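# Run grinding cell work order and sort finished shafts

## Task

Acting as the cell operator, with the previous shift's leftovers unchecked, complete the work order and place the good shaft in the good tray. Any ground shaft that fails goes to the rework tray if further grinding can still fix it, otherwise to the scrap tray. At the end the machine and the bench must both be idle with no alarm, the wheel head must be at its rest position, no shaft may remain inside the guard, the guard must be shut, and the master shaft must be back in its cradle.

## Robot and tools

Robot: two six-joint arms, left_arm and right_arm, each ending in a parallel gripper whose fingers can fold. Joint order per arm: waist, shoulder, elbow, forearm roll, wrist pitch, wrist roll. A grinder stands behind the arm bases (toward -x), front facing the arms, headstock toward -y. An inspection bench with two V blocks stands nearby, along with good, rework and scrap trays and a cradle for the master shaft.

Frame: the scene frame has its origin at table-top height, halfway between the nominal arm bases; +z is up, +x runs out over the table, and left_arm sits on the +y side. Results report each gripper's end_effector_position (m, the point between closed pads), end_effector_quat_wxyz and velocities in this frame; they can be a few cm off. Fingers point along gripper +z and open along gripper y.

The 18-number row: one flat list covering both arms, each value in [-1, 1]. Numbers 1-6 are left_arm joint offsets, then left gripper position, force_limit, speed; numbers 10-18 repeat this for right_arm. Joint values are scaled: 1.0 equals 1.553 rad for waist and shoulder, 2.33 rad for the elbow, 2.913 rad for the three wrist joints. They are offsets from the Joint targets as they stood when the call began, not absolute angles and not relative to the previous row; sending the same offset in a new call moves the arm further. Zeros hold an arm where its targets are. Gripper position is absolute: +1 fully open (140 mm), about -0.8 pads touching, -1 closes until blocked. force_limit -1..+1 sets squeeze (about 14 N to 58 N); speed -1..+1 sets closing rate (about 30 to 250 mm/s); a faster close grips harder. To leave a gripper unchanged, resend its last three numbers. Elbow range is -2.792 to 2.792 rad; the other joints span -6.283 to 6.283.

execute_actions: actions is a list with at most one action. An action may hold rows (1-15 rows, one per 1/30 s step), steps (1-450, default 15, at least the row count), until (stop conditions on machine or bench fields, or {"all": {"status": "ended"}} / {"any": ...}; numbers need a comparison such as [">=", 3]), and device commands under "machine" or "bench". After the last row each arm keeps heading for that row's target. An empty actions list just returns the state. cameras picks images (cam_high, cam_low, cam_centres, cam_machine, cam_left_wrist, cam_right_wrist).

move: target is one 18-number row or up to 15 rows, all offsets from the same starting Joint targets; joints travel in step. speed is top joint rate in rad/s (0.01-3.92, default 0.5, far too fast for contact). blend (rad) rounds corners in a list. stop_force (10-80 N) ends an arm's path when it feels that much push; use slow speed with it and omit it when pulling away from contact. zero resets the force baseline. blocking=false returns early; then use wait or stop before new motion. The result adds a move: line (done, off_target, held, fault, moving).

wait: seconds 0-10, lets things run. stop: brakes a running move. zoom_image: camera plus region [x0, y0, x1, y1] in pixels, max 504x504. show_instructions: shows reference pages such as the work order. finished_scene: scene number, ends the scene irreversibly.

Machine commands (one object, or a list of up to 8 run in sequence): guard shut/open, quill forward/back, page setup/sizes/readings, register plus value plus write:true together to set a register (mm, diameters), and keys cycle_start, feed_hold, reset, home, gauge, dress, air_blast. Cycles, gauge, dress and home are refused, or stop with cell_fault, if any arm part or a shaft is within the light curtain inside the guard; open the guard and draw the quill back before loading, shut the guard and bring the quill forward before running. Seats count from the drive end, which faces the headstock. Check program number, g54_z, wheel_d, size corrections and gauge_zero (verify with the master shaft) before grinding. Bench: measure:true reads a shaft lying still in both V blocks, untouched, in about 12 s; no_1..no_11 give sizes in mm, no_6..no_8 give burn test in % of reject level.

Result lines: Joint positions, velocities, targets, torques (rad, rad/s, N m), external torques, Flange force, Tool commands, object_status (0 moving, 1 blocked opening, 2 gripping, 3 at position or pads met), position_measured in counts (3 open, 230 pads met), machine state, guard_state, quill_state, entry, alarm, page values, bench state, message and readings. Watch for joint sent to its limit, joint command not followed, fault and MOTOR HOT lines.

Avoid: dropping or throwing parts, letting go while they move, knocking anything off the table, arm-to-arm contact, gripping the other gripper, pressing past firm contact (144 N or joint torque limits stop an arm for 10 s), heavy leverage on a wrist, long stretched holds that overheat motors, and grabbing near the palm where fingers fold.

Each tool is called after "Request:" as a command line: name --argument value for each argument, lists and objects as JSON in quotes; but a table of rows of numbers goes row by row, as --pt "numbers of a row", without its own name.

Reference images:

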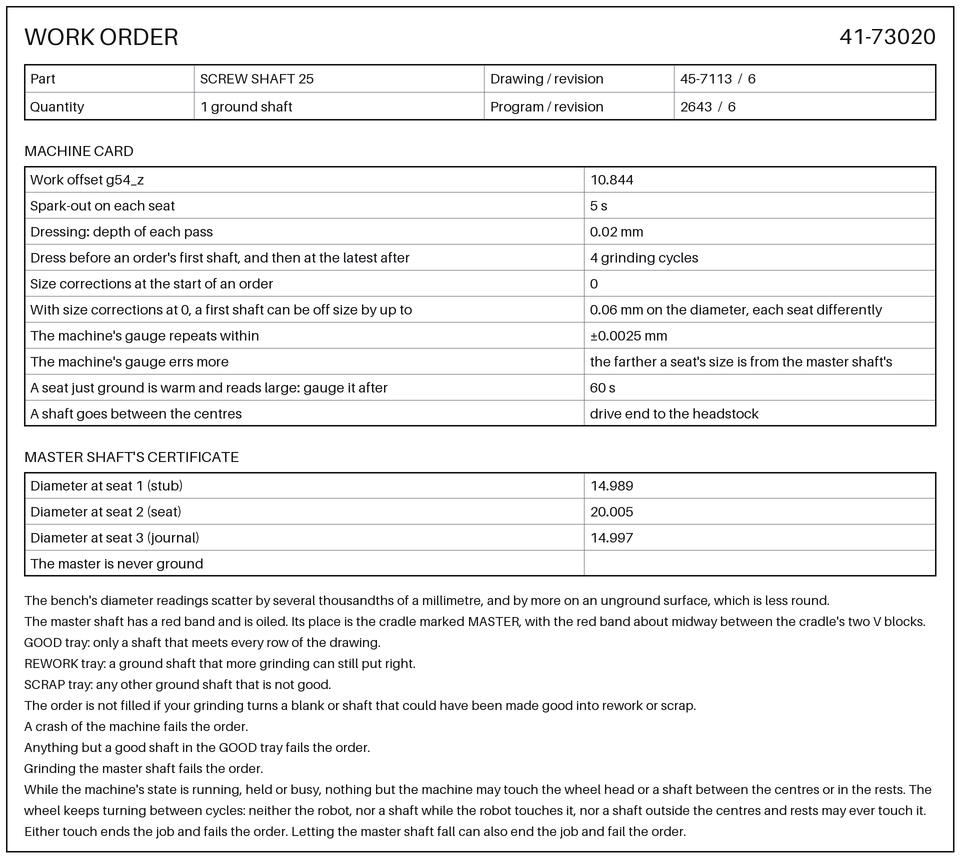

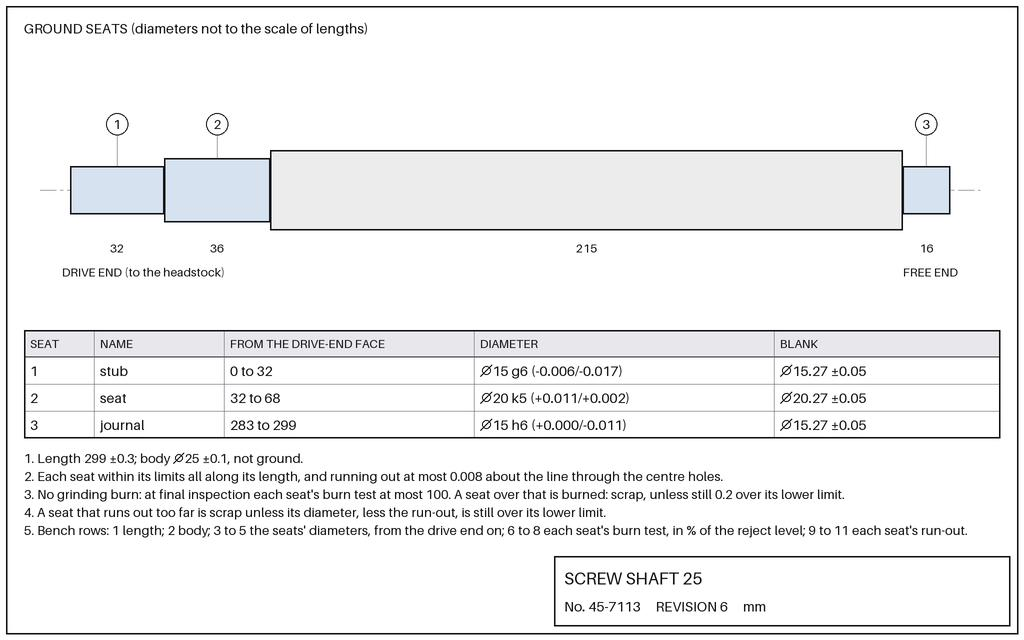

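## Session

Request:
execute_actions --actions '[]'

Scene clock: 0.00 s.
left_arm: end_effector_position=(+0.3520, +0.5165, +0.3832) position_measured=3 object_status=3 end_effector_quat_wxyz=(-0.033, +0.999, -0.012, +0.019) | right_arm: end_effector_position=(+0.4402, -0.4537, +0.3833) position_measured=3 object_status=3 end_effector_quat_wxyz=(+0.000, -0.003, +1.000, +0.000)
Joint positions: left_arm=[-0.195 -0.211 1.886 0.073 1.442 1.383] | right_arm=[-3.002 0.193 -1.87 0 -1.464 1.711]
Joint velocities: within noise
Joint torques (N m): no reading
External joint torques (N m): no reading
Flange force (N): no reading
Joint targets: left_arm=[-0.195 -0.211 1.886 0.073 1.442 1.383] | right_arm=[-3.002 0.193 -1.870 0.000 -1.464 1.711]
Tool commands: left_gripper/position=+1.0 left_gripper/force_limit=+1.0 left_gripper/speed=+1.0 right_gripper/position=+1.0 right_gripper/force_limit=+1.0 right_gripper/speed=+1.0
machine.setup: program=+1376 g54_z=+10.844 wheel_d=+283.347 sparkout_s=+5.0 dress_depth=+0.020 gauge_at=+1 gauge_zero=+0.114 program_revision=+2 since_dress=+0 stored1_number=+1376 stored1_revision=+2 stored2_number=+2643 stored2_revision=+6 stored3_number=+7998 stored3_revision=+4 stored4_number=+9000 stored4_revision=+1
machine: state=idle guard_state=shut guard_edge=clear quill_state=clamped guard_answer=taken quill_answer=taken page=setup entry=no_entry entries=0 alarm=no_alarm idle_s=3600 queue=idle queue_left=0
bench: message=nothing_yet readings=0 no_1=0.000 no_2=0.000 no_3=0.000 no_4=0.000 no_5=0.000 no_6=0 no_7=0 no_8=0 no_9=0.000 no_10=0.000 no_11=0.000

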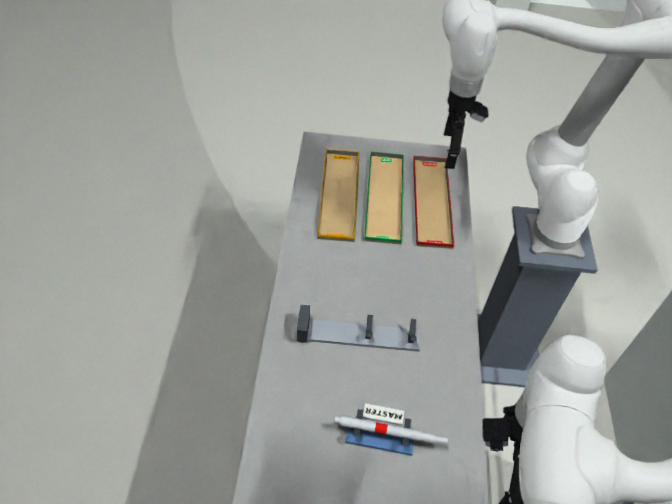

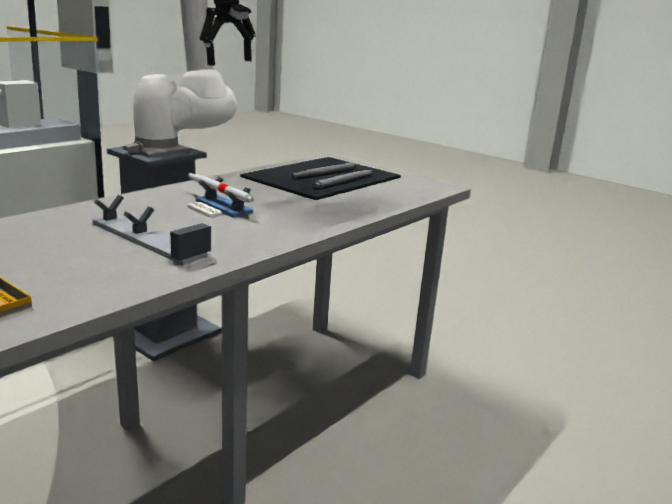

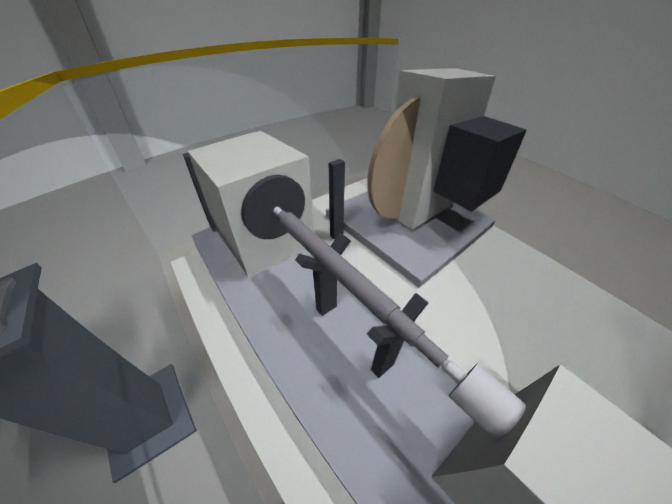

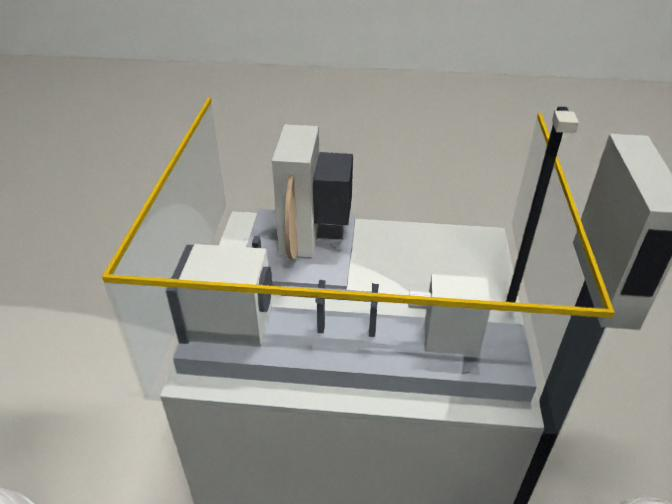

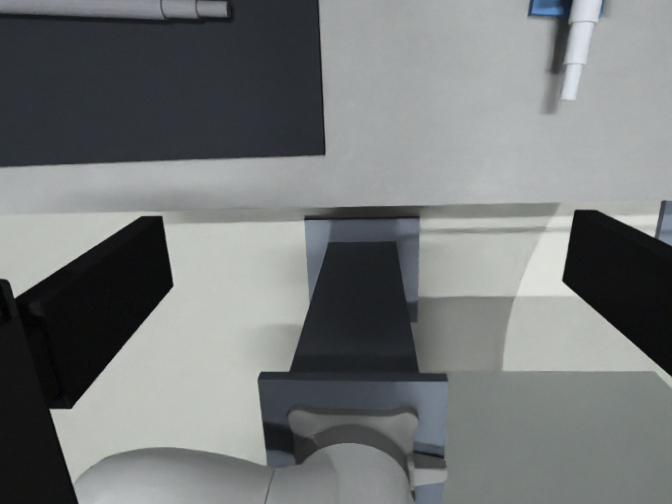

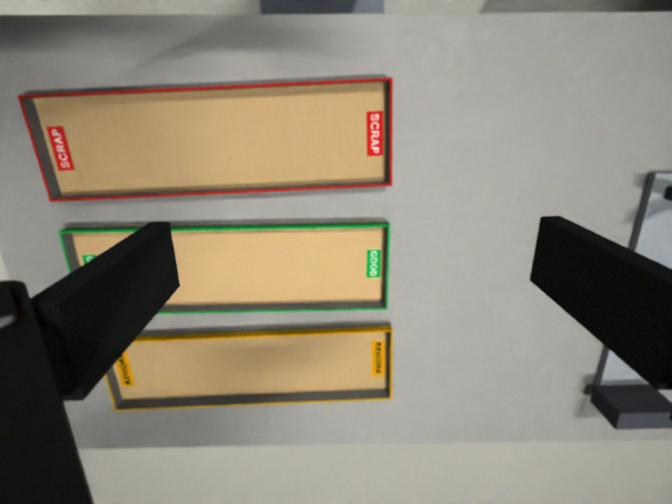

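Request:
execute_actions --actions '[{"machine":{"page":"sizes"},"steps":2}]' --cameras '[]'

Request:
execute_actions --actions '[{"machine":[{"page":"readings"},{"guard":"open"}],"steps":90}]'

Request:
zoom_image --camera "cam_machine" --region '[140, 100, 560, 420]'

Request:
zoom_image --camera "cam_low" --region '[80, 140, 420, 290]'

Request:
zoom_image --camera "cam_centres" --region '[230, 160, 520, 460]'

Request:
zoom_image --camera "cam_high" --region '[230, 280, 500, 500]'

Scene clock: 59.20 s.
left_arm: end_effector_position=(+0.3520, +0.5165, +0.3832) position_measured=3 object_status=3 end_effector_quat_wxyz=(-0.033, +0.999, -0.012, +0.019) | right_arm: end_effector_position=(+0.4402, -0.4537, +0.3833) position_measured=3 object_status=3 end_effector_quat_wxyz=(+0.000, -0.003, +1.000, +0.000)
Joint positions: left_arm=[-0.195 -0.211 1.886 0.073 1.442 1.383] | right_arm=[-3.002 0.193 -1.87 0 -1.464 1.711]
Joint velocities: within noise
Joint torques (N m): left_arm=[3.21 -19.58 -40.9 4.44 0.19 -0.07] | right_arm=[-0.3 22.39 37.91 -4.33 -0.68 0.03]
External joint torques (N m): left_arm=[-3.1 -0.91 -0.84 0.02 -0.3 0.07] | right_arm=[0.28 0.45 4.74 -0.03 0.61 -0.03]
Flange force (N): left_arm=[-1.5 6.8 -1.5] | right_arm=[-5.6 0.9 -6.8]
Joint targets: left_arm=[-0.195 -0.211 1.886 0.073 1.442 1.383] | right_arm=[-3.002 0.193 -1.870 0.000 -1.464 1.711]
Tool commands: left_gripper/position=+1.0 left_gripper/force_limit=+1.0 left_gripper/speed=+1.0 right_gripper/position=+1.0 right_gripper/force_limit=+1.0 right_gripper/speed=+1.0
machine.sizes: size_1=+0.000 size_2=+0.000 size_3=+0.000 aim_1=+15.004 aim_2=+20.006 aim_3=+14.995
machine: state=idle guard_state=shut guard_edge=clear quill_state=clamped guard_answer=taken quill_answer=taken page=sizes entry=no_entry entries=0 alarm=no_alarm idle_s=3659 queue=done queue_left=0
bench: message=nothing_yet readings=0 no_1=0.000 no_2=0.000 no_3=0.000 no_4=0.000 no_5=0.000 no_6=0 no_7=0 no_8=0 no_9=0.000 no_10=0.000 no_11=0.000
No camera images: "cameras" was empty.

Scene clock: 62.40 s.
left_arm: end_effector_position=(+0.3520, +0.5165, +0.3832) position_measured=3 object_status=3 end_effector_quat_wxyz=(-0.033, +0.999, -0.012, +0.019) | right_arm: end_effector_position=(+0.4402, -0.4537, +0.3833) position_measured=3 object_status=3 end_effector_quat_wxyz=(+0.000, -0.003, +1.000, +0.000)
Joint positions: left_arm=[-0.195 -0.211 1.886 0.073 1.442 1.383] | right_arm=[-3.002 0.193 -1.87 0 -1.464 1.711]
Joint velocities: within noise
Joint torques (N m): left_arm=[2.96 -19.63 -40.65 4.39 0.27 -0.06] | right_arm=[-0.32 22.46 38.07 -4.33 -0.7 0.01]
External joint torques (N m): left_arm=[-2.81 -0.66 -1.02 0.06 -0.38 0.05] | right_arm=[0.37 -0.08 4.51 -0.02 0.64 -0.01]
Flange force (N): left_arm=[-0.7 6.3 -1.6] | right_arm=[-6.2 1.2 -6.3]
Joint targets: left_arm=[-0.195 -0.211 1.886 0.073 1.442 1.383] | right_arm=[-3.002 0.193 -1.870 0.000 -1.464 1.711]
Tool commands: left_gripper/position=+1.0 left_gripper/force_limit=+1.0 left_gripper/speed=+1.0 right_gripper/position=+1.0 right_gripper/force_limit=+1.0 right_gripper/speed=+1.0
machine.readings: gauge_d=+0.000 gauge_d_1=+0.000 gauge_d_2=+0.000 gauge_d_3=+0.000 pos_x=+0.000 pos_z=+0.000 load_peak=+0.0 cycles=+0
machine: state=idle guard_state=open guard_edge=clear quill_state=clamped guard_answer=taken quill_answer=taken page=readings entry=no_entry entries=0 alarm=no_alarm idle_s=3662 queue=done queue_left=0
bench: message=nothing_yet readings=0 no_1=0.000 no_2=0.000 no_3=0.000 no_4=0.000 no_5=0.000 no_6=0 no_7=0 no_8=0 no_9=0.000 no_10=0.000 no_11=0.000

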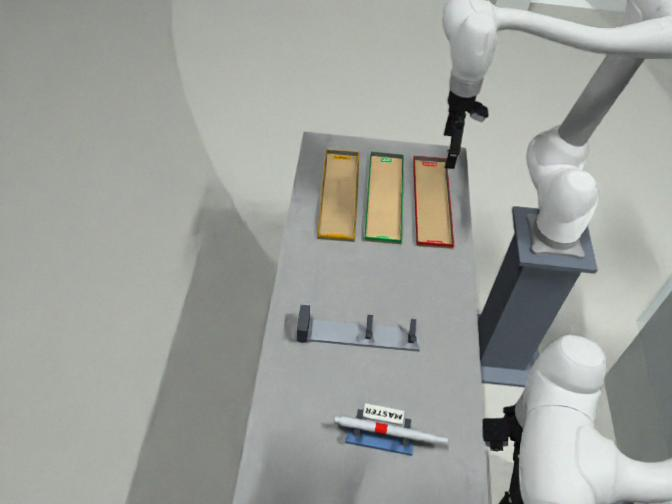

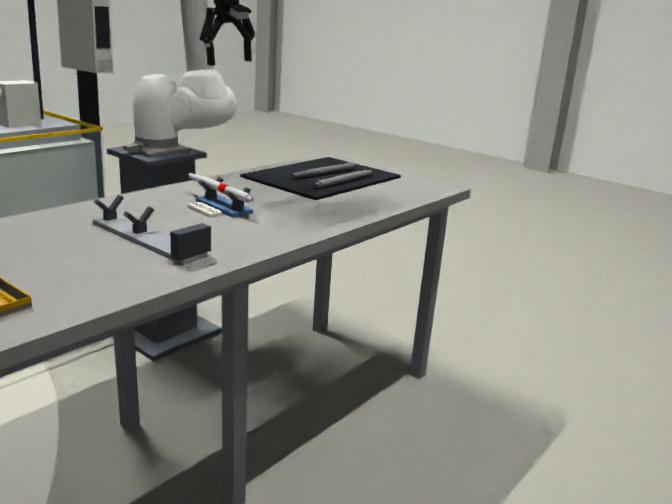

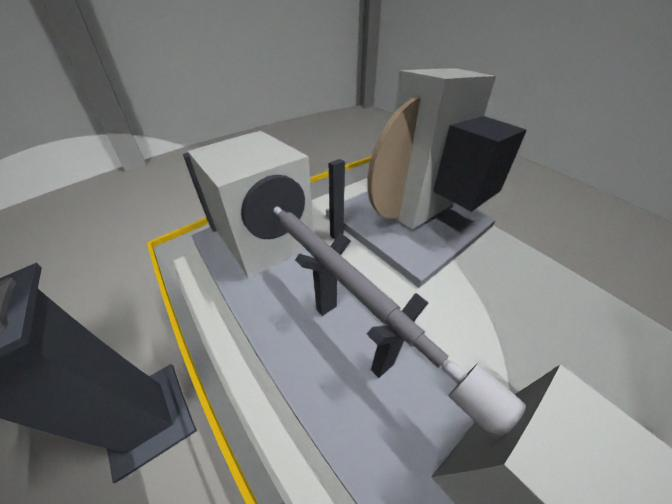

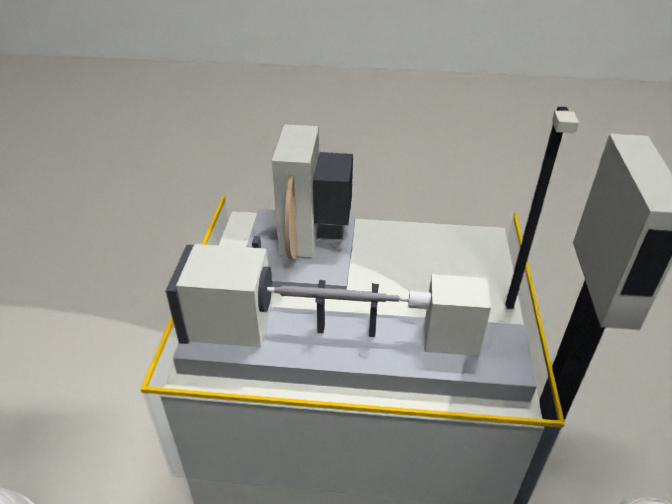

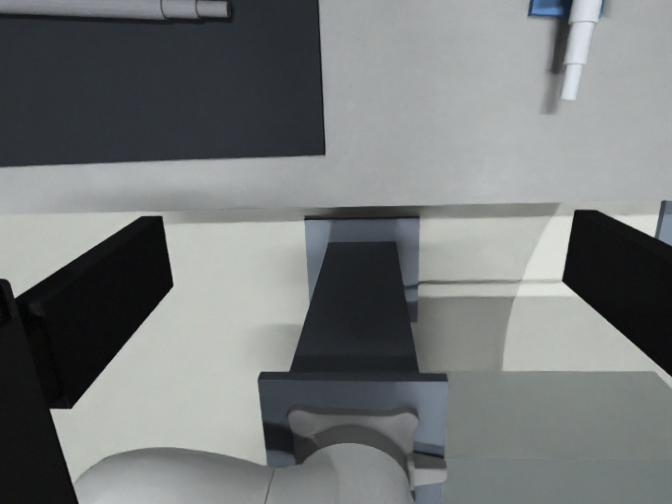

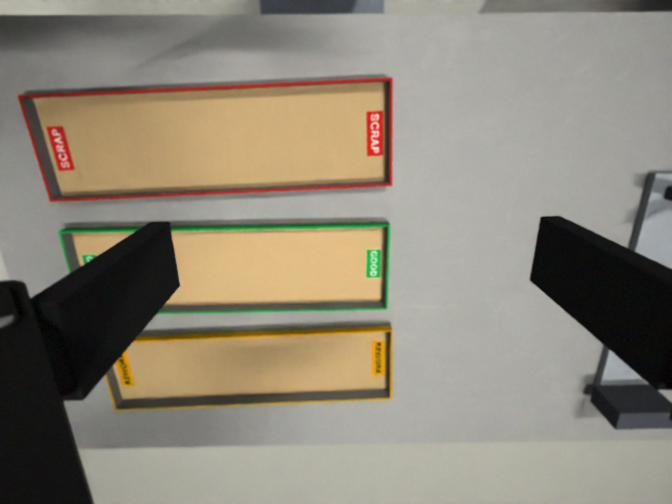

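Scaled by 1.200 from the camera's 672x504 image, which has a finer 960x720 frame.

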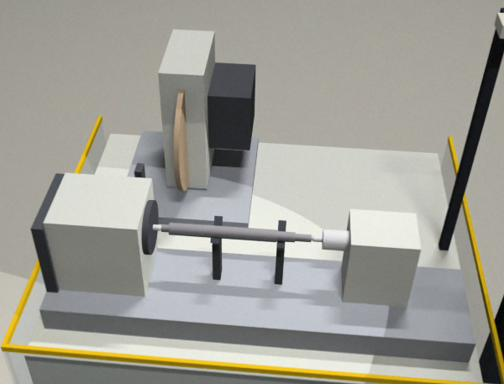

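Scaled by 1.482 from the camera's 672x504 image, which has a finer 960x720 frame.

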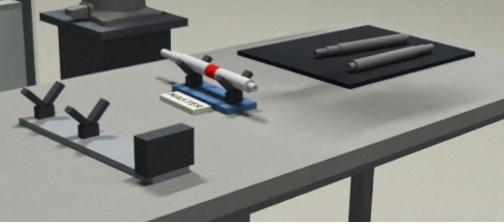

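Scaled by 1.680 from the camera's 672x504 image, which has a finer 960x720 frame.

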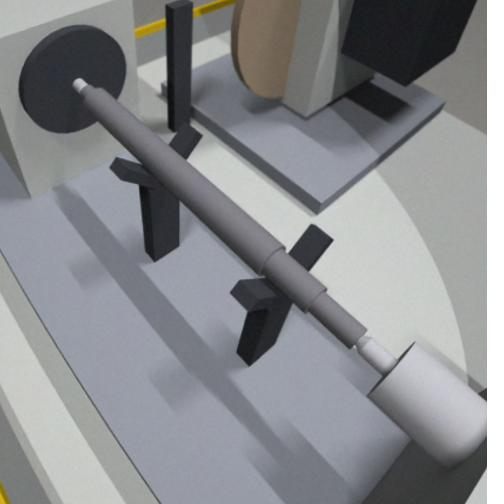

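Scaled by 1.867 from the camera's 672x504 image, which has a finer 960x720 frame.

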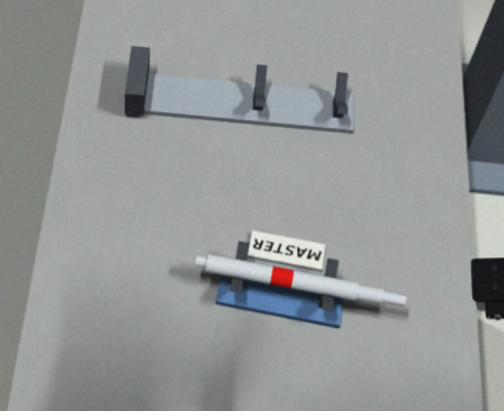

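Request:
move --target '[-0.7250,0.1824,-0.1379,-0.01253,0.01727,-0.1212,0,0,0,0,0,0,0,0,0,1,1,1]' --speed 1.0 --cameras '[]'

Request:
move --target '[-0.7250,0.1824,-0.1379,-0.01253,0.01727,-0.1212,0,0,0,0,0,0,0,0,0,1,1,1]' --speed 1.0

Scene clock: 108.03 s.
left_arm: end_effector_position=(+0.1048, -0.0310, +0.4158) position_measured=129 object_status=3 end_effector_quat_wxyz=(-0.006, +0.923, -0.385, +0.018) | right_arm: end_effector_position=(+0.4402, -0.4537, +0.3833) position_measured=3 object_status=3 end_effector_quat_wxyz=(+0.000, -0.003, +1.000, +0.000)
Joint positions: left_arm=[-1.321 0.072 1.565 0.037 1.492 1.03] | right_arm=[-3.002 0.193 -1.87 0 -1.464 1.711]
Joint velocities: within noise
Joint torques (N m): left_arm=[2.78 -48.28 -40.68 4.36 0.3 -0.07] | right_arm=[-0.8 22.86 37.97 -4.32 -0.67 0.08]
External joint torques (N m): left_arm=[-2.79 -1.13 -0.96 0.01 -0.37 0.07] | right_arm=[0.82 -0.25 4.67 -0.05 0.62 -0.08]
Flange force (N): left_arm=[-2.5 3.7 -1.2] | right_arm=[-6.6 2.1 -6.6]
Joint targets: left_arm=[-1.321 0.072 1.565 0.037 1.492 1.030] | right_arm=[-3.002 0.193 -1.870 0.000 -1.464 1.711]
machine.readings: gauge_d=+0.000 gauge_d_1=+0.000 gauge_d_2=+0.000 gauge_d_3=+0.000 pos_x=+0.000 pos_z=+0.000 load_peak=+0.0 cycles=+0
machine: state=idle guard_state=open guard_edge=clear quill_state=clamped guard_answer=taken quill_answer=taken page=readings entry=no_entry entries=0 alarm=no_alarm idle_s=3707 queue=done queue_left=0
bench: message=nothing_yet readings=0 no_1=0.000 no_2=0.000 no_3=0.000 no_4=0.000 no_5=0.000 no_6=0 no_7=0 no_8=0 no_9=0.000 no_10=0.000 no_11=0.000
move: done
No camera images: "cameras" was empty.

Scene clock: 110.13 s.
left_arm: end_effector_position=(-0.6630, +0.0298, +0.3996) position_measured=129 object_status=3 end_effector_quat_wxyz=(+0.000, +0.710, -0.704, +0.000) | right_arm: end_effector_position=(+0.4402, -0.4537, +0.3833) position_measured=3 object_status=3 end_effector_quat_wxyz=(+0.000, -0.003, +1.000, +0.000)
Joint positions: left_arm=[-2.447 0.356 1.243 0 1.543 0.677] | right_arm=[-3.002 0.193 -1.87 0 -1.464 1.711]
Joint velocities: within noise
Joint torques (N m): left_arm=[1.1 -76.24 -40.69 4.24 0.36 -0.03] | right_arm=[-0.25 22.35 38.05 -4.31 -0.61 0.09]
External joint torques (N m): left_arm=[-1.36 -1.22 -1.04 0.07 -0.4 0.03] | right_arm=[0.3 0.04 4.49 -0.04 0.55 -0.09]
Flange force (N): left_arm=[-1.3 1.2 -1.2] | right_arm=[-6.0 0.8 -6.4]
Joint targets: left_arm=[-2.448 0.356 1.243 0.000 1.543 0.677] | right_arm=[-3.002 0.193 -1.870 0.000 -1.464 1.711]
machine.readings: gauge_d=+0.000 gauge_d_1=+0.000 gauge_d_2=+0.000 gauge_d_3=+0.000 pos_x=+0.000 pos_z=+0.000 load_peak=+0.0 cycles=+0
machine: state=idle guard_state=open guard_edge=clear quill_state=clamped guard_answer=taken quill_answer=taken page=readings entry=no_entry entries=0 alarm=no_alarm idle_s=3709 queue=done queue_left=0
bench: message=nothing_yet readings=0 no_1=0.000 no_2=0.000 no_3=0.000 no_4=0.000 no_5=0.000 no_6=0 no_7=0 no_8=0 no_9=0.000 no_10=0.000 no_11=0.000
move: done
camera_calibration:
cam_left_wrist: T_world_to_cam=[[-0.999956, 0.00251186, -0.00898834, -0.647734], [-0.000766639, 0.937736, 0.347347, -0.164715], [0.00930118, 0.347338, -0.937694, 0.50947], [0, 0, 0, 1]] pos_world=[-0.652571, -0.0208723, 0.529118]

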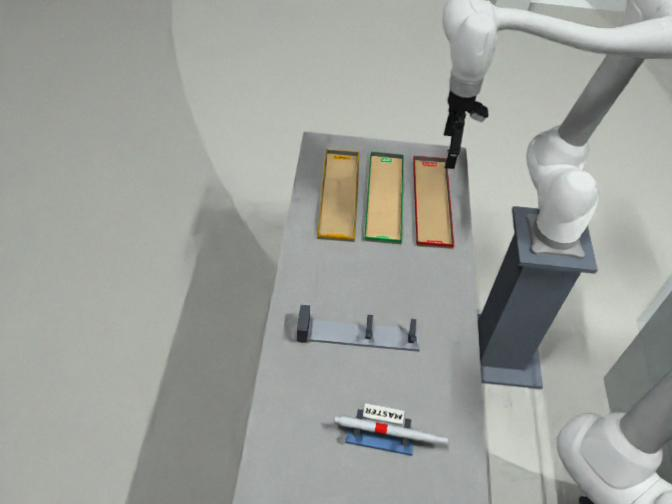

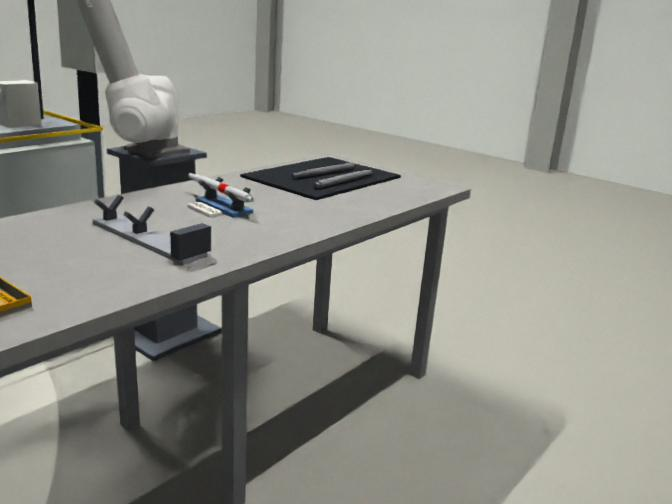

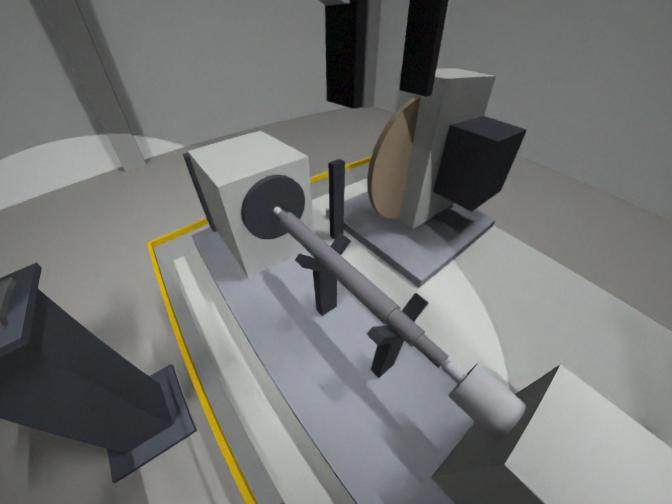

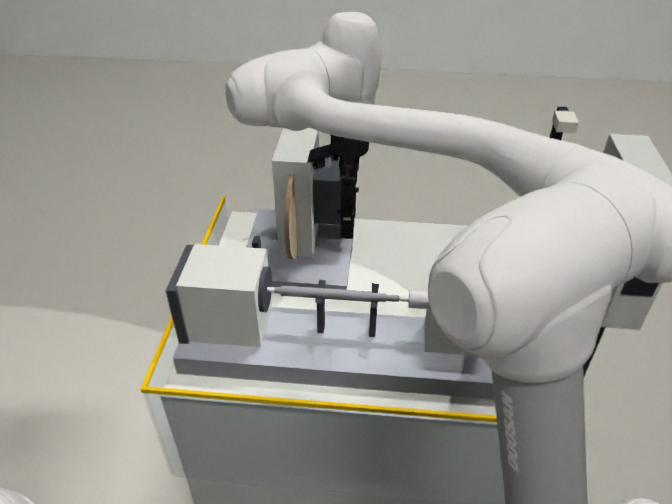

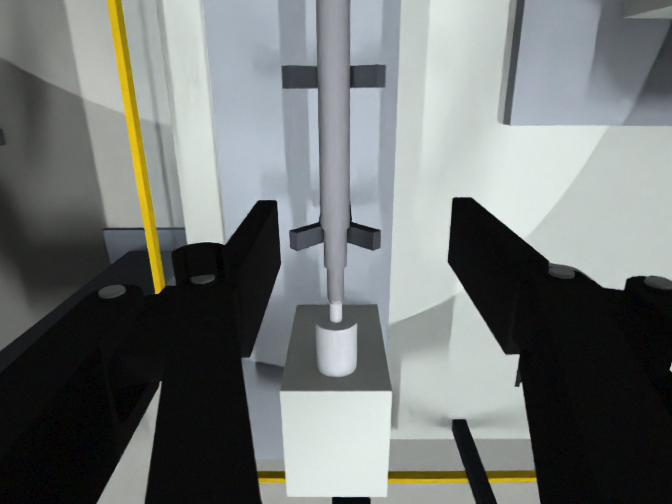

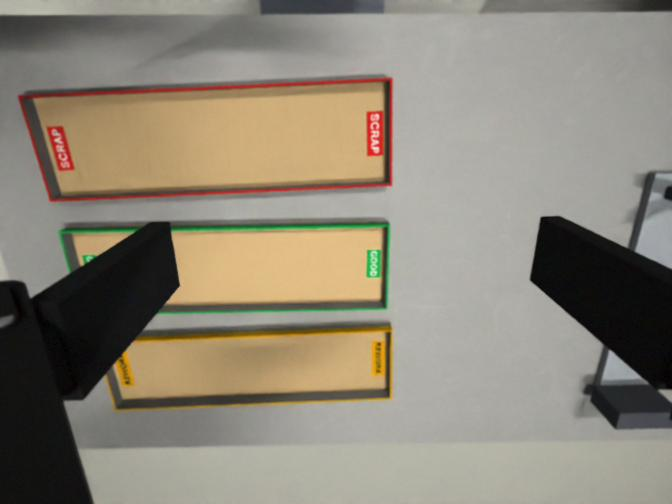

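Request:
zoom_image --camera "cam_left_wrist" --region '[250, 0, 430, 135]'

Request:
zoom_image --camera "cam_left_wrist" --region '[250, 200, 430, 335]'

Scaled by 2.800 from the camera's 672x504 image, which has a finer 960x720 frame.

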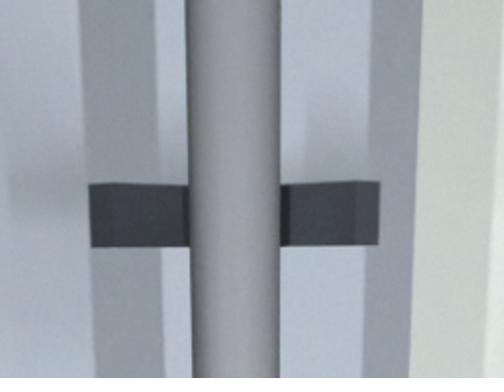

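Scaled by 2.800 from the camera's 672x504 image, which has a finer 960x720 frame.

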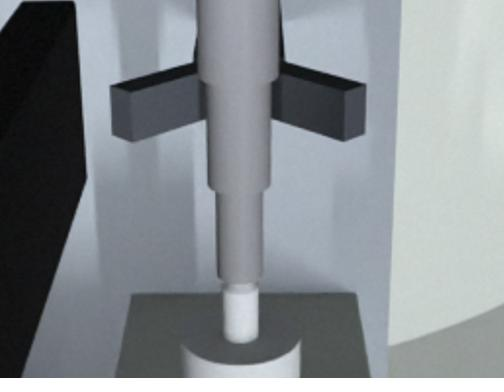

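Request:
move --target '[0.01204,0.0026,0.0743,0,-0.0611,0.0090,0,0,0,0,0,0,0,0,0,1,1,1]' --speed 0.4 --cameras '["cam_left_wrist","cam_centres","cam_machine"]'

Request:
zoom_image --camera "cam_left_wrist" --region '[200, 100, 470, 302]'

Scene clock: 141.00 s.
left_arm: end_effector_position=(-0.6466, +0.0250, +0.3003) position_measured=129 object_status=3 end_effector_quat_wxyz=(+0.000, +0.707, -0.707, +0.000) | right_arm: end_effector_position=(+0.4402, -0.4537, +0.3833) position_measured=3 object_status=3 end_effector_quat_wxyz=(+0.000, -0.003, +1.000, +0.000)
Joint positions: left_arm=[-2.429 0.36 1.416 0 1.365 0.703] | right_arm=[-3.002 0.193 -1.87 0 -1.464 1.711]
Joint velocities: within noise
Joint torques (N m): left_arm=[2.26 -76.03 -39.89 4.19 0.33 -0.07] | right_arm=[-0.43 22.58 38.09 -4.31 -0.64 0.08]
External joint torques (N m): left_arm=[-2.35 -1.68 -1.18 0.06 -0.36 0.07] | right_arm=[0.48 -0.18 4.54 -0.06 0.58 -0.08]
Flange force (N): left_arm=[-2.5 1.7 -1.6] | right_arm=[-6.4 1.3 -6.4]
Joint targets: left_arm=[-2.429 0.360 1.416 0.000 1.365 0.703] | right_arm=[-3.002 0.193 -1.870 0.000 -1.464 1.711]
machine.readings: gauge_d=+0.000 gauge_d_1=+0.000 gauge_d_2=+0.000 gauge_d_3=+0.000 pos_x=+0.000 pos_z=+0.000 load_peak=+0.0 cycles=+0
machine: state=idle guard_state=open guard_edge=clear quill_state=clamped guard_answer=taken quill_answer=taken page=readings entry=no_entry entries=0 alarm=no_alarm idle_s=3740 queue=done queue_left=0
bench: message=nothing_yet readings=0 no_1=0.000 no_2=0.000 no_3=0.000 no_4=0.000 no_5=0.000 no_6=0 no_7=0 no_8=0 no_9=0.000 no_10=0.000 no_11=0.000
move: done
camera_calibration:
cam_left_wrist: T_world_to_cam=[[-0.999912, 0.0102088, -0.00844783, -0.632508], [0.00664297, 0.937829, 0.347034, -0.12079], [0.0114654, 0.346948, -0.937814, 0.419424], [0, 0, 0, 1]] pos_world=[-0.636459, -0.0257806, 0.429917]
Images, in order (width x height): cam_centres 672x504, cam_machine 672x504, cam_left_wrist 672x504.

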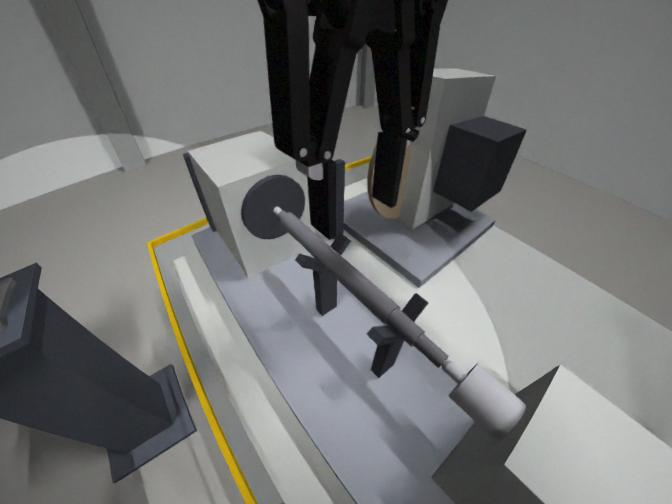

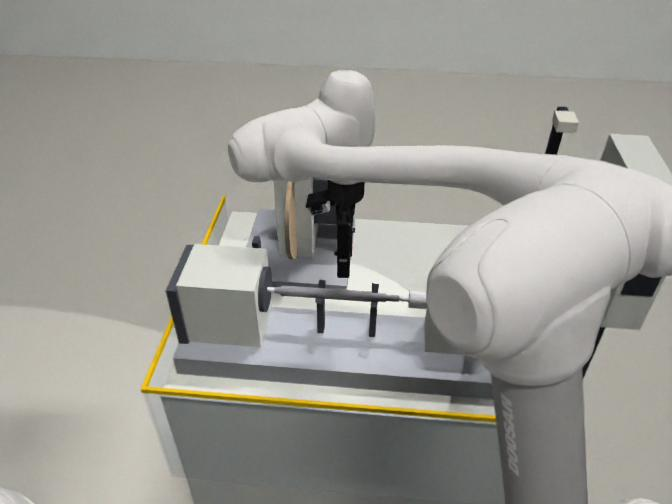

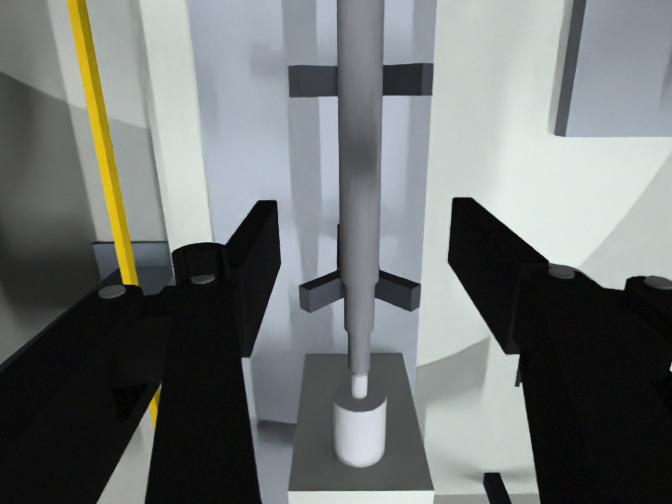

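Scaled by 1.867 from the camera's 672x504 image, which has a finer 960x720 frame.

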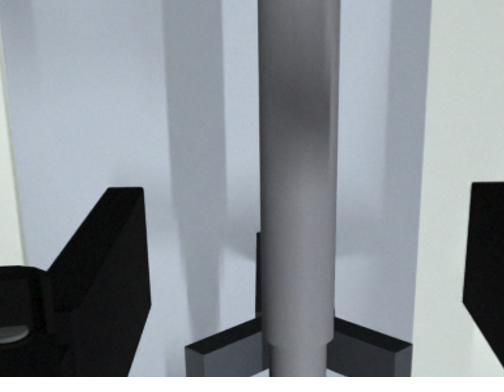

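Request:
execute_actions --actions '[{"machine":{"quill":"back","page":"setup"},"steps":100}]' --cameras '["cam_left_wrist","cam_centres"]'

Request:
zoom_image --camera "cam_left_wrist" --region '[200, 200, 470, 402]'

Scene clock: 152.20 s.
left_arm: end_effector_position=(-0.6466, +0.0250, +0.3004) position_measured=129 object_status=3 end_effector_quat_wxyz=(+0.000, +0.707, -0.707, +0.000) | right_arm: end_effector_position=(+0.4402, -0.4537, +0.3833) position_measured=3 object_status=3 end_effector_quat_wxyz=(+0.000, -0.003, +1.000, +0.000)
Joint positions: left_arm=[-2.429 0.36 1.416 0 1.365 0.703] | right_arm=[-3.002 0.193 -1.87 0 -1.464 1.711]
Joint velocities: within noise
Joint torques (N m): left_arm=[2.47 -76.37 -39.96 4.13 0.34 -0.05] | right_arm=[-0.36 22.2 38.15 -4.34 -0.6 0.07]
External joint torques (N m): left_arm=[-2.74 -0.95 -0.99 0.1 -0.38 0.05] | right_arm=[0.35 0.5 4.49 -0.02 0.53 -0.07]
Flange force (N): left_arm=[-2.4 2.6 -1.0] | right_arm=[-5.2 0.9 -6.6]
Joint targets: left_arm=[-2.429 0.360 1.416 0.000 1.365 0.703] | right_arm=[-3.002 0.193 -1.870 0.000 -1.464 1.711]
Tool commands: left_gripper/position=+0.0 left_gripper/force_limit=+0.0 left_gripper/speed=+0.0 right_gripper/position=+1.0 right_gripper/force_limit=+1.0 right_gripper/speed=+1.0
machine.setup: program=+1376 g54_z=+10.844 wheel_d=+283.347 sparkout_s=+5.0 dress_depth=+0.020 gauge_at=+1 gauge_zero=+0.114 program_revision=+2 since_dress=+0 stored1_number=+1376 stored1_revision=+2 stored2_number=+2643 stored2_revision=+6 stored3_number=+7998 stored3_revision=+4 stored4_number=+9000 stored4_revision=+1
machine: state=idle guard_state=open guard_edge=clear quill_state=back guard_answer=taken quill_answer=taken page=setup entry=no_entry entries=0 alarm=no_alarm idle_s=3751 queue=done queue_left=0
bench: message=nothing_yet readings=0 no_1=0.000 no_2=0.000 no_3=0.000 no_4=0.000 no_5=0.000 no_6=0 no_7=0 no_8=0 no_9=0.000 no_10=0.000 no_11=0.000
camera_calibration:
cam_left_wrist: T_world_to_cam=[[-0.999912, 0.0102091, -0.00844879, -0.632407], [0.00664407, 0.937861, 0.346947, -0.120786], [0.0114658, 0.34686, -0.937847, 0.419529], [0, 0, 0, 1]] pos_world=[-0.636359, -0.0257809, 0.430017]
Images, in order (width x height): cam_centres 672x504, cam_left_wrist 672x504.

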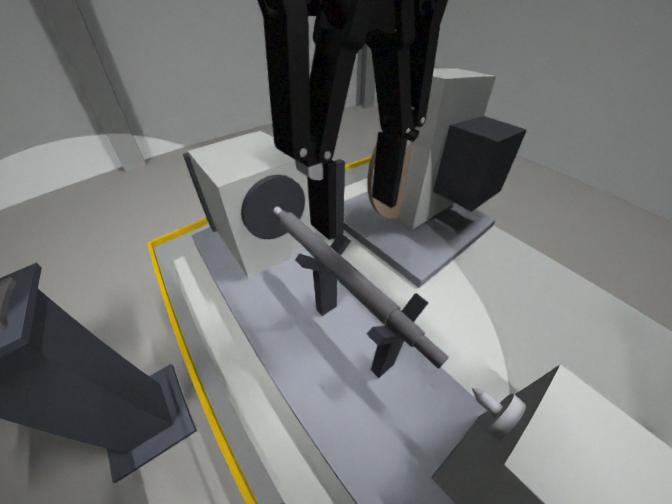

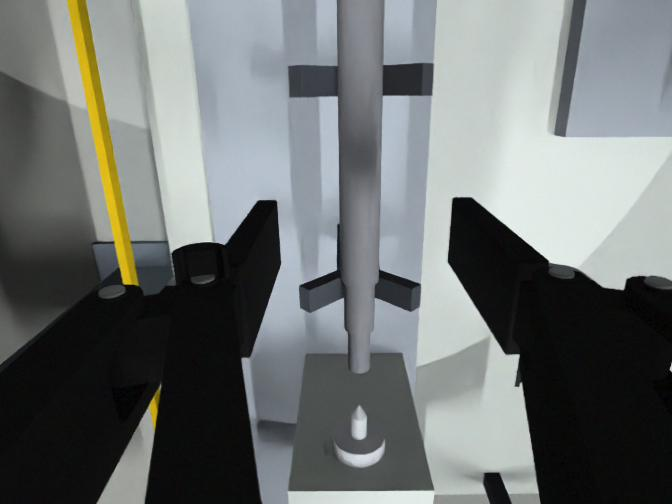

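Scaled by 1.867 from the camera's 672x504 image, which has a finer 960x720 frame.

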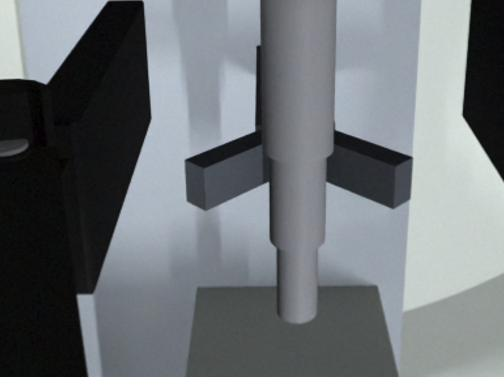

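Request:
move --target '[-0.0003,0.03045,0.05152,0,-0.05714,0,0,0,0,0,0,0,0,0,0,1,1,1]' --speed 0.15 --stop_force 30 --cameras '["cam_left_wrist","cam_centres"]'

Scene clock: 165.07 s.
left_arm: end_effector_position=(-0.6470, +0.0251, +0.1998) position_measured=129 object_status=3 end_effector_quat_wxyz=(+0.000, +0.707, -0.707, +0.000) | right_arm: end_effector_position=(+0.4402, -0.4537, +0.3833) position_measured=3 object_status=3 end_effector_quat_wxyz=(+0.000, -0.003, +1.000, +0.000)
Joint positions: left_arm=[-2.429 0.407 1.537 0 1.198 0.703] | right_arm=[-3.002 0.193 -1.87 0 -1.464 1.711]
Joint velocities: within noise
Joint torques (N m): left_arm=[2.18 -78.51 -37.9 3.96 0.31 -0.07] | right_arm=[-0.68 22.39 38.06 -4.3 -0.64 0.07]
External joint torques (N m): left_arm=[-2.33 -1.7 -1.13 0.07 -0.35 0.07] | right_arm=[0.69 0.25 4.61 -0.07 0.58 -0.06]
Flange force (N): left_arm=[-2.5 1.7 -1.6] | right_arm=[-5.7 1.8 -6.6]
Joint targets: left_arm=[-2.429 0.407 1.537 0.000 1.198 0.703] | right_arm=[-3.002 0.193 -1.870 0.000 -1.464 1.711]
machine.setup: program=+1376 g54_z=+10.844 wheel_d=+283.347 sparkout_s=+5.0 dress_depth=+0.020 gauge_at=+1 gauge_zero=+0.114 program_revision=+2 since_dress=+0 stored1_number=+1376 stored1_revision=+2 stored2_number=+2643 stored2_revision=+6 stored3_number=+7998 stored3_revision=+4 stored4_number=+9000 stored4_revision=+1
machine: state=idle guard_state=open guard_edge=clear quill_state=back guard_answer=taken quill_answer=taken page=setup entry=no_entry entries=0 alarm=no_alarm idle_s=3763 queue=done queue_left=0
bench: message=nothing_yet readings=0 no_1=0.000 no_2=0.000 no_3=0.000 no_4=0.000 no_5=0.000 no_6=0 no_7=0 no_8=0 no_9=0.000 no_10=0.000 no_11=0.000
move: done
camera_calibration:
cam_left_wrist: T_world_to_cam=[[-0.999901, 0.0106822, -0.0091207, -0.633614], [0.00684684, 0.937638, 0.347546, -0.0859555], [0.0122645, 0.34745, -0.937618, 0.325638], [0, 0, 0, 1]] pos_world=[-0.636956, -0.0257793, 0.329419]
Images, in order (width x height): cam_centres 672x504, cam_left_wrist 672x504.

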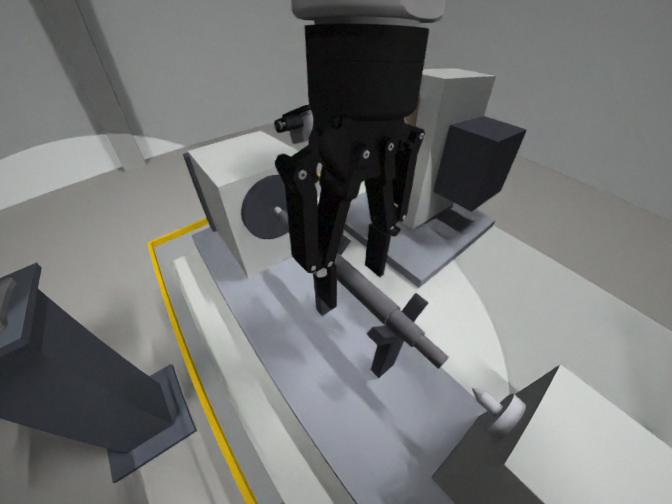

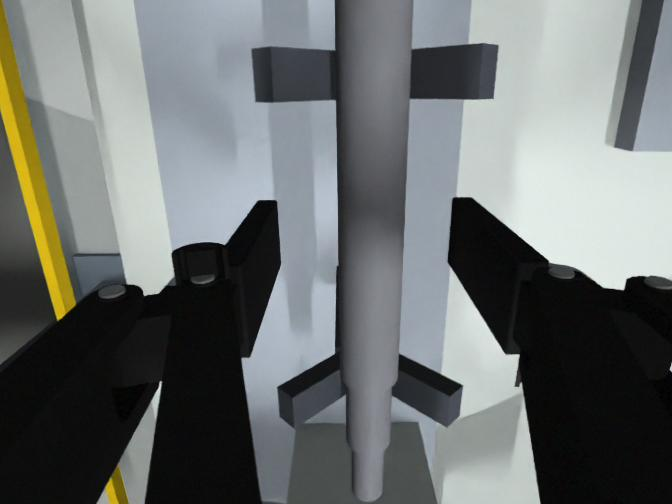

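Request:
move --target '[0,0.00233,0.00269,0,-0.0034,0,0,0,0,0,0,0,0,0,0,1,1,1]' --speed 0.1 --cameras '[]'

Request:
execute_actions --actions '[{"rows":[[0,0,0,0,0,0,-1,1,-1,0,0,0,0,0,0,1,1,1]],"steps":90}]' --cameras '["cam_left_wrist","cam_centres"]'

Scene clock: 172.13 s.
left_arm: end_effector_position=(-0.6470, +0.0251, +0.1938) position_measured=129 object_status=3 end_effector_quat_wxyz=(+0.000, +0.707, -0.707, +0.000) | right_arm: end_effector_position=(+0.4402, -0.4537, +0.3833) position_measured=3 object_status=3 end_effector_quat_wxyz=(+0.000, -0.003, +1.000, +0.000)
Joint positions: left_arm=[-2.429 0.411 1.543 0 1.188 0.703] | right_arm=[-3.002 0.193 -1.87 0 -1.464 1.711]
Joint velocities: within noise
Joint torques (N m): left_arm=[2.51 -78.98 -37.72 4 0.35 -0.07] | right_arm=[-0.5 22.36 37.91 -4.34 -0.64 0.06]
External joint torques (N m): left_arm=[-2.83 -1.11 -1.04 0 -0.38 0.07] | right_arm=[0.56 -0.03 4.68 -0.02 0.58 -0.06]
Flange force (N): left_arm=[-2.5 2.6 -1.1] | right_arm=[-6.3 1.5 -6.7]
Joint targets: left_arm=[-2.429 0.411 1.543 0.000 1.188 0.703] | right_arm=[-3.002 0.193 -1.870 0.000 -1.464 1.711]
machine.setup: program=+1376 g54_z=+10.844 wheel_d=+283.347 sparkout_s=+5.0 dress_depth=+0.020 gauge_at=+1 gauge_zero=+0.114 program_revision=+2 since_dress=+0 stored1_number=+1376 stored1_revision=+2 stored2_number=+2643 stored2_revision=+6 stored3_number=+7998 stored3_revision=+4 stored4_number=+9000 stored4_revision=+1
machine: state=idle guard_state=open guard_edge=clear quill_state=back guard_answer=taken quill_answer=taken page=setup entry=no_entry entries=0 alarm=no_alarm idle_s=3770 queue=done queue_left=0
bench: message=nothing_yet readings=0 no_1=0.000 no_2=0.000 no_3=0.000 no_4=0.000 no_5=0.000 no_6=0 no_7=0 no_8=0 no_9=0.000 no_10=0.000 no_11=0.000
move: done
No camera images: "cameras" was empty.

Scene clock: 175.33 s.
left_arm: end_effector_position=(-0.6470, +0.0251, +0.1938) position_measured=196 object_status=2 end_effector_quat_wxyz=(+0.000, +0.707, -0.707, +0.000) | right_arm: end_effector_position=(+0.4402, -0.4537, +0.3833) position_measured=3 object_status=3 end_effector_quat_wxyz=(+0.000, -0.003, +1.000, +0.000)
Joint positions: left_arm=[-2.429 0.411 1.543 0 1.188 0.703] | right_arm=[-3.002 0.193 -1.87 0 -1.464 1.711]
Joint velocities: within noise
Joint torques (N m): left_arm=[37.26 -56.28 4.19 17.92 17.05 -0.4] | right_arm=[-0.55 22.83 38.1 -4.3 -0.63 0.02]
External joint torques (N m): left_arm=[-37.53 -23.84 -42.98 -13.92 -17.08 0.4] | right_arm=[0.59 -0.43 4.45 -0.05 0.57 -0.02]
Flange force (N): left_arm=[-4.9 65.9 -31.0] | right_arm=[-6.6 1.7 -6.3]
Joint targets: left_arm=[-2.429 0.411 1.543 0.000 1.188 0.703] | right_arm=[-3.002 0.193 -1.870 0.000 -1.464 1.711]
machine.setup: program=+1376 g54_z=+10.844 wheel_d=+283.347 sparkout_s=+5.0 dress_depth=+0.020 gauge_at=+1 gauge_zero=+0.114 program_revision=+2 since_dress=+0 stored1_number=+1376 stored1_revision=+2 stored2_number=+2643 stored2_revision=+6 stored3_number=+7998 stored3_revision=+4 stored4_number=+9000 stored4_revision=+1
machine: state=idle guard_state=open guard_edge=clear quill_state=back guard_answer=taken quill_answer=taken page=setup entry=no_entry entries=0 alarm=no_alarm idle_s=3774 queue=done queue_left=0
bench: message=nothing_yet readings=0 no_1=0.000 no_2=0.000 no_3=0.000 no_4=0.000 no_5=0.000 no_6=0 no_7=0 no_8=0 no_9=0.000 no_10=0.000 no_11=0.000
camera_calibration:
cam_left_wrist: T_world_to_cam=[[-0.999901, 0.0106822, -0.0091207, -0.633668], [0.00684684, 0.937638, 0.347546, -0.0838703], [0.0122645, 0.34745, -0.937618, 0.320012], [0, 0, 0, 1]] pos_world=[-0.636956, -0.0257793, 0.323419]
Images, in order (width x height): cam_centres 672x504, cam_left_wrist 672x504.

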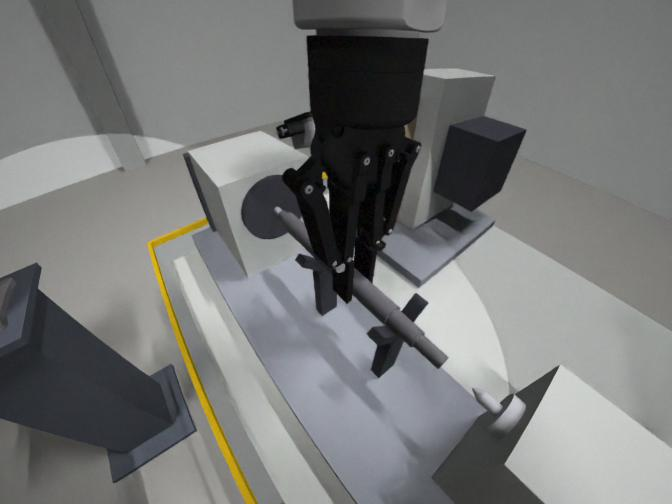

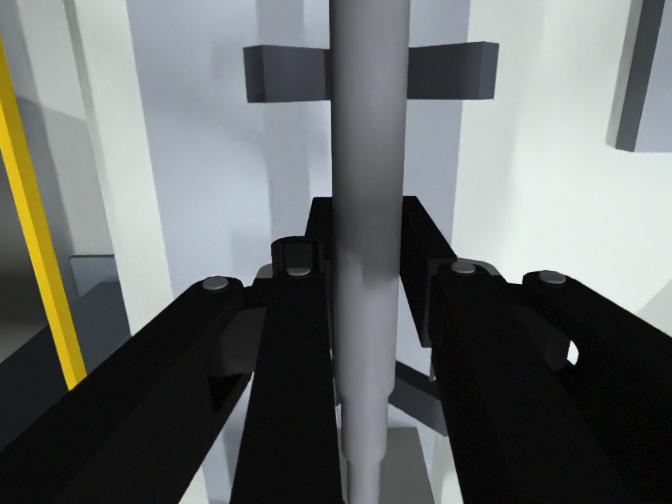

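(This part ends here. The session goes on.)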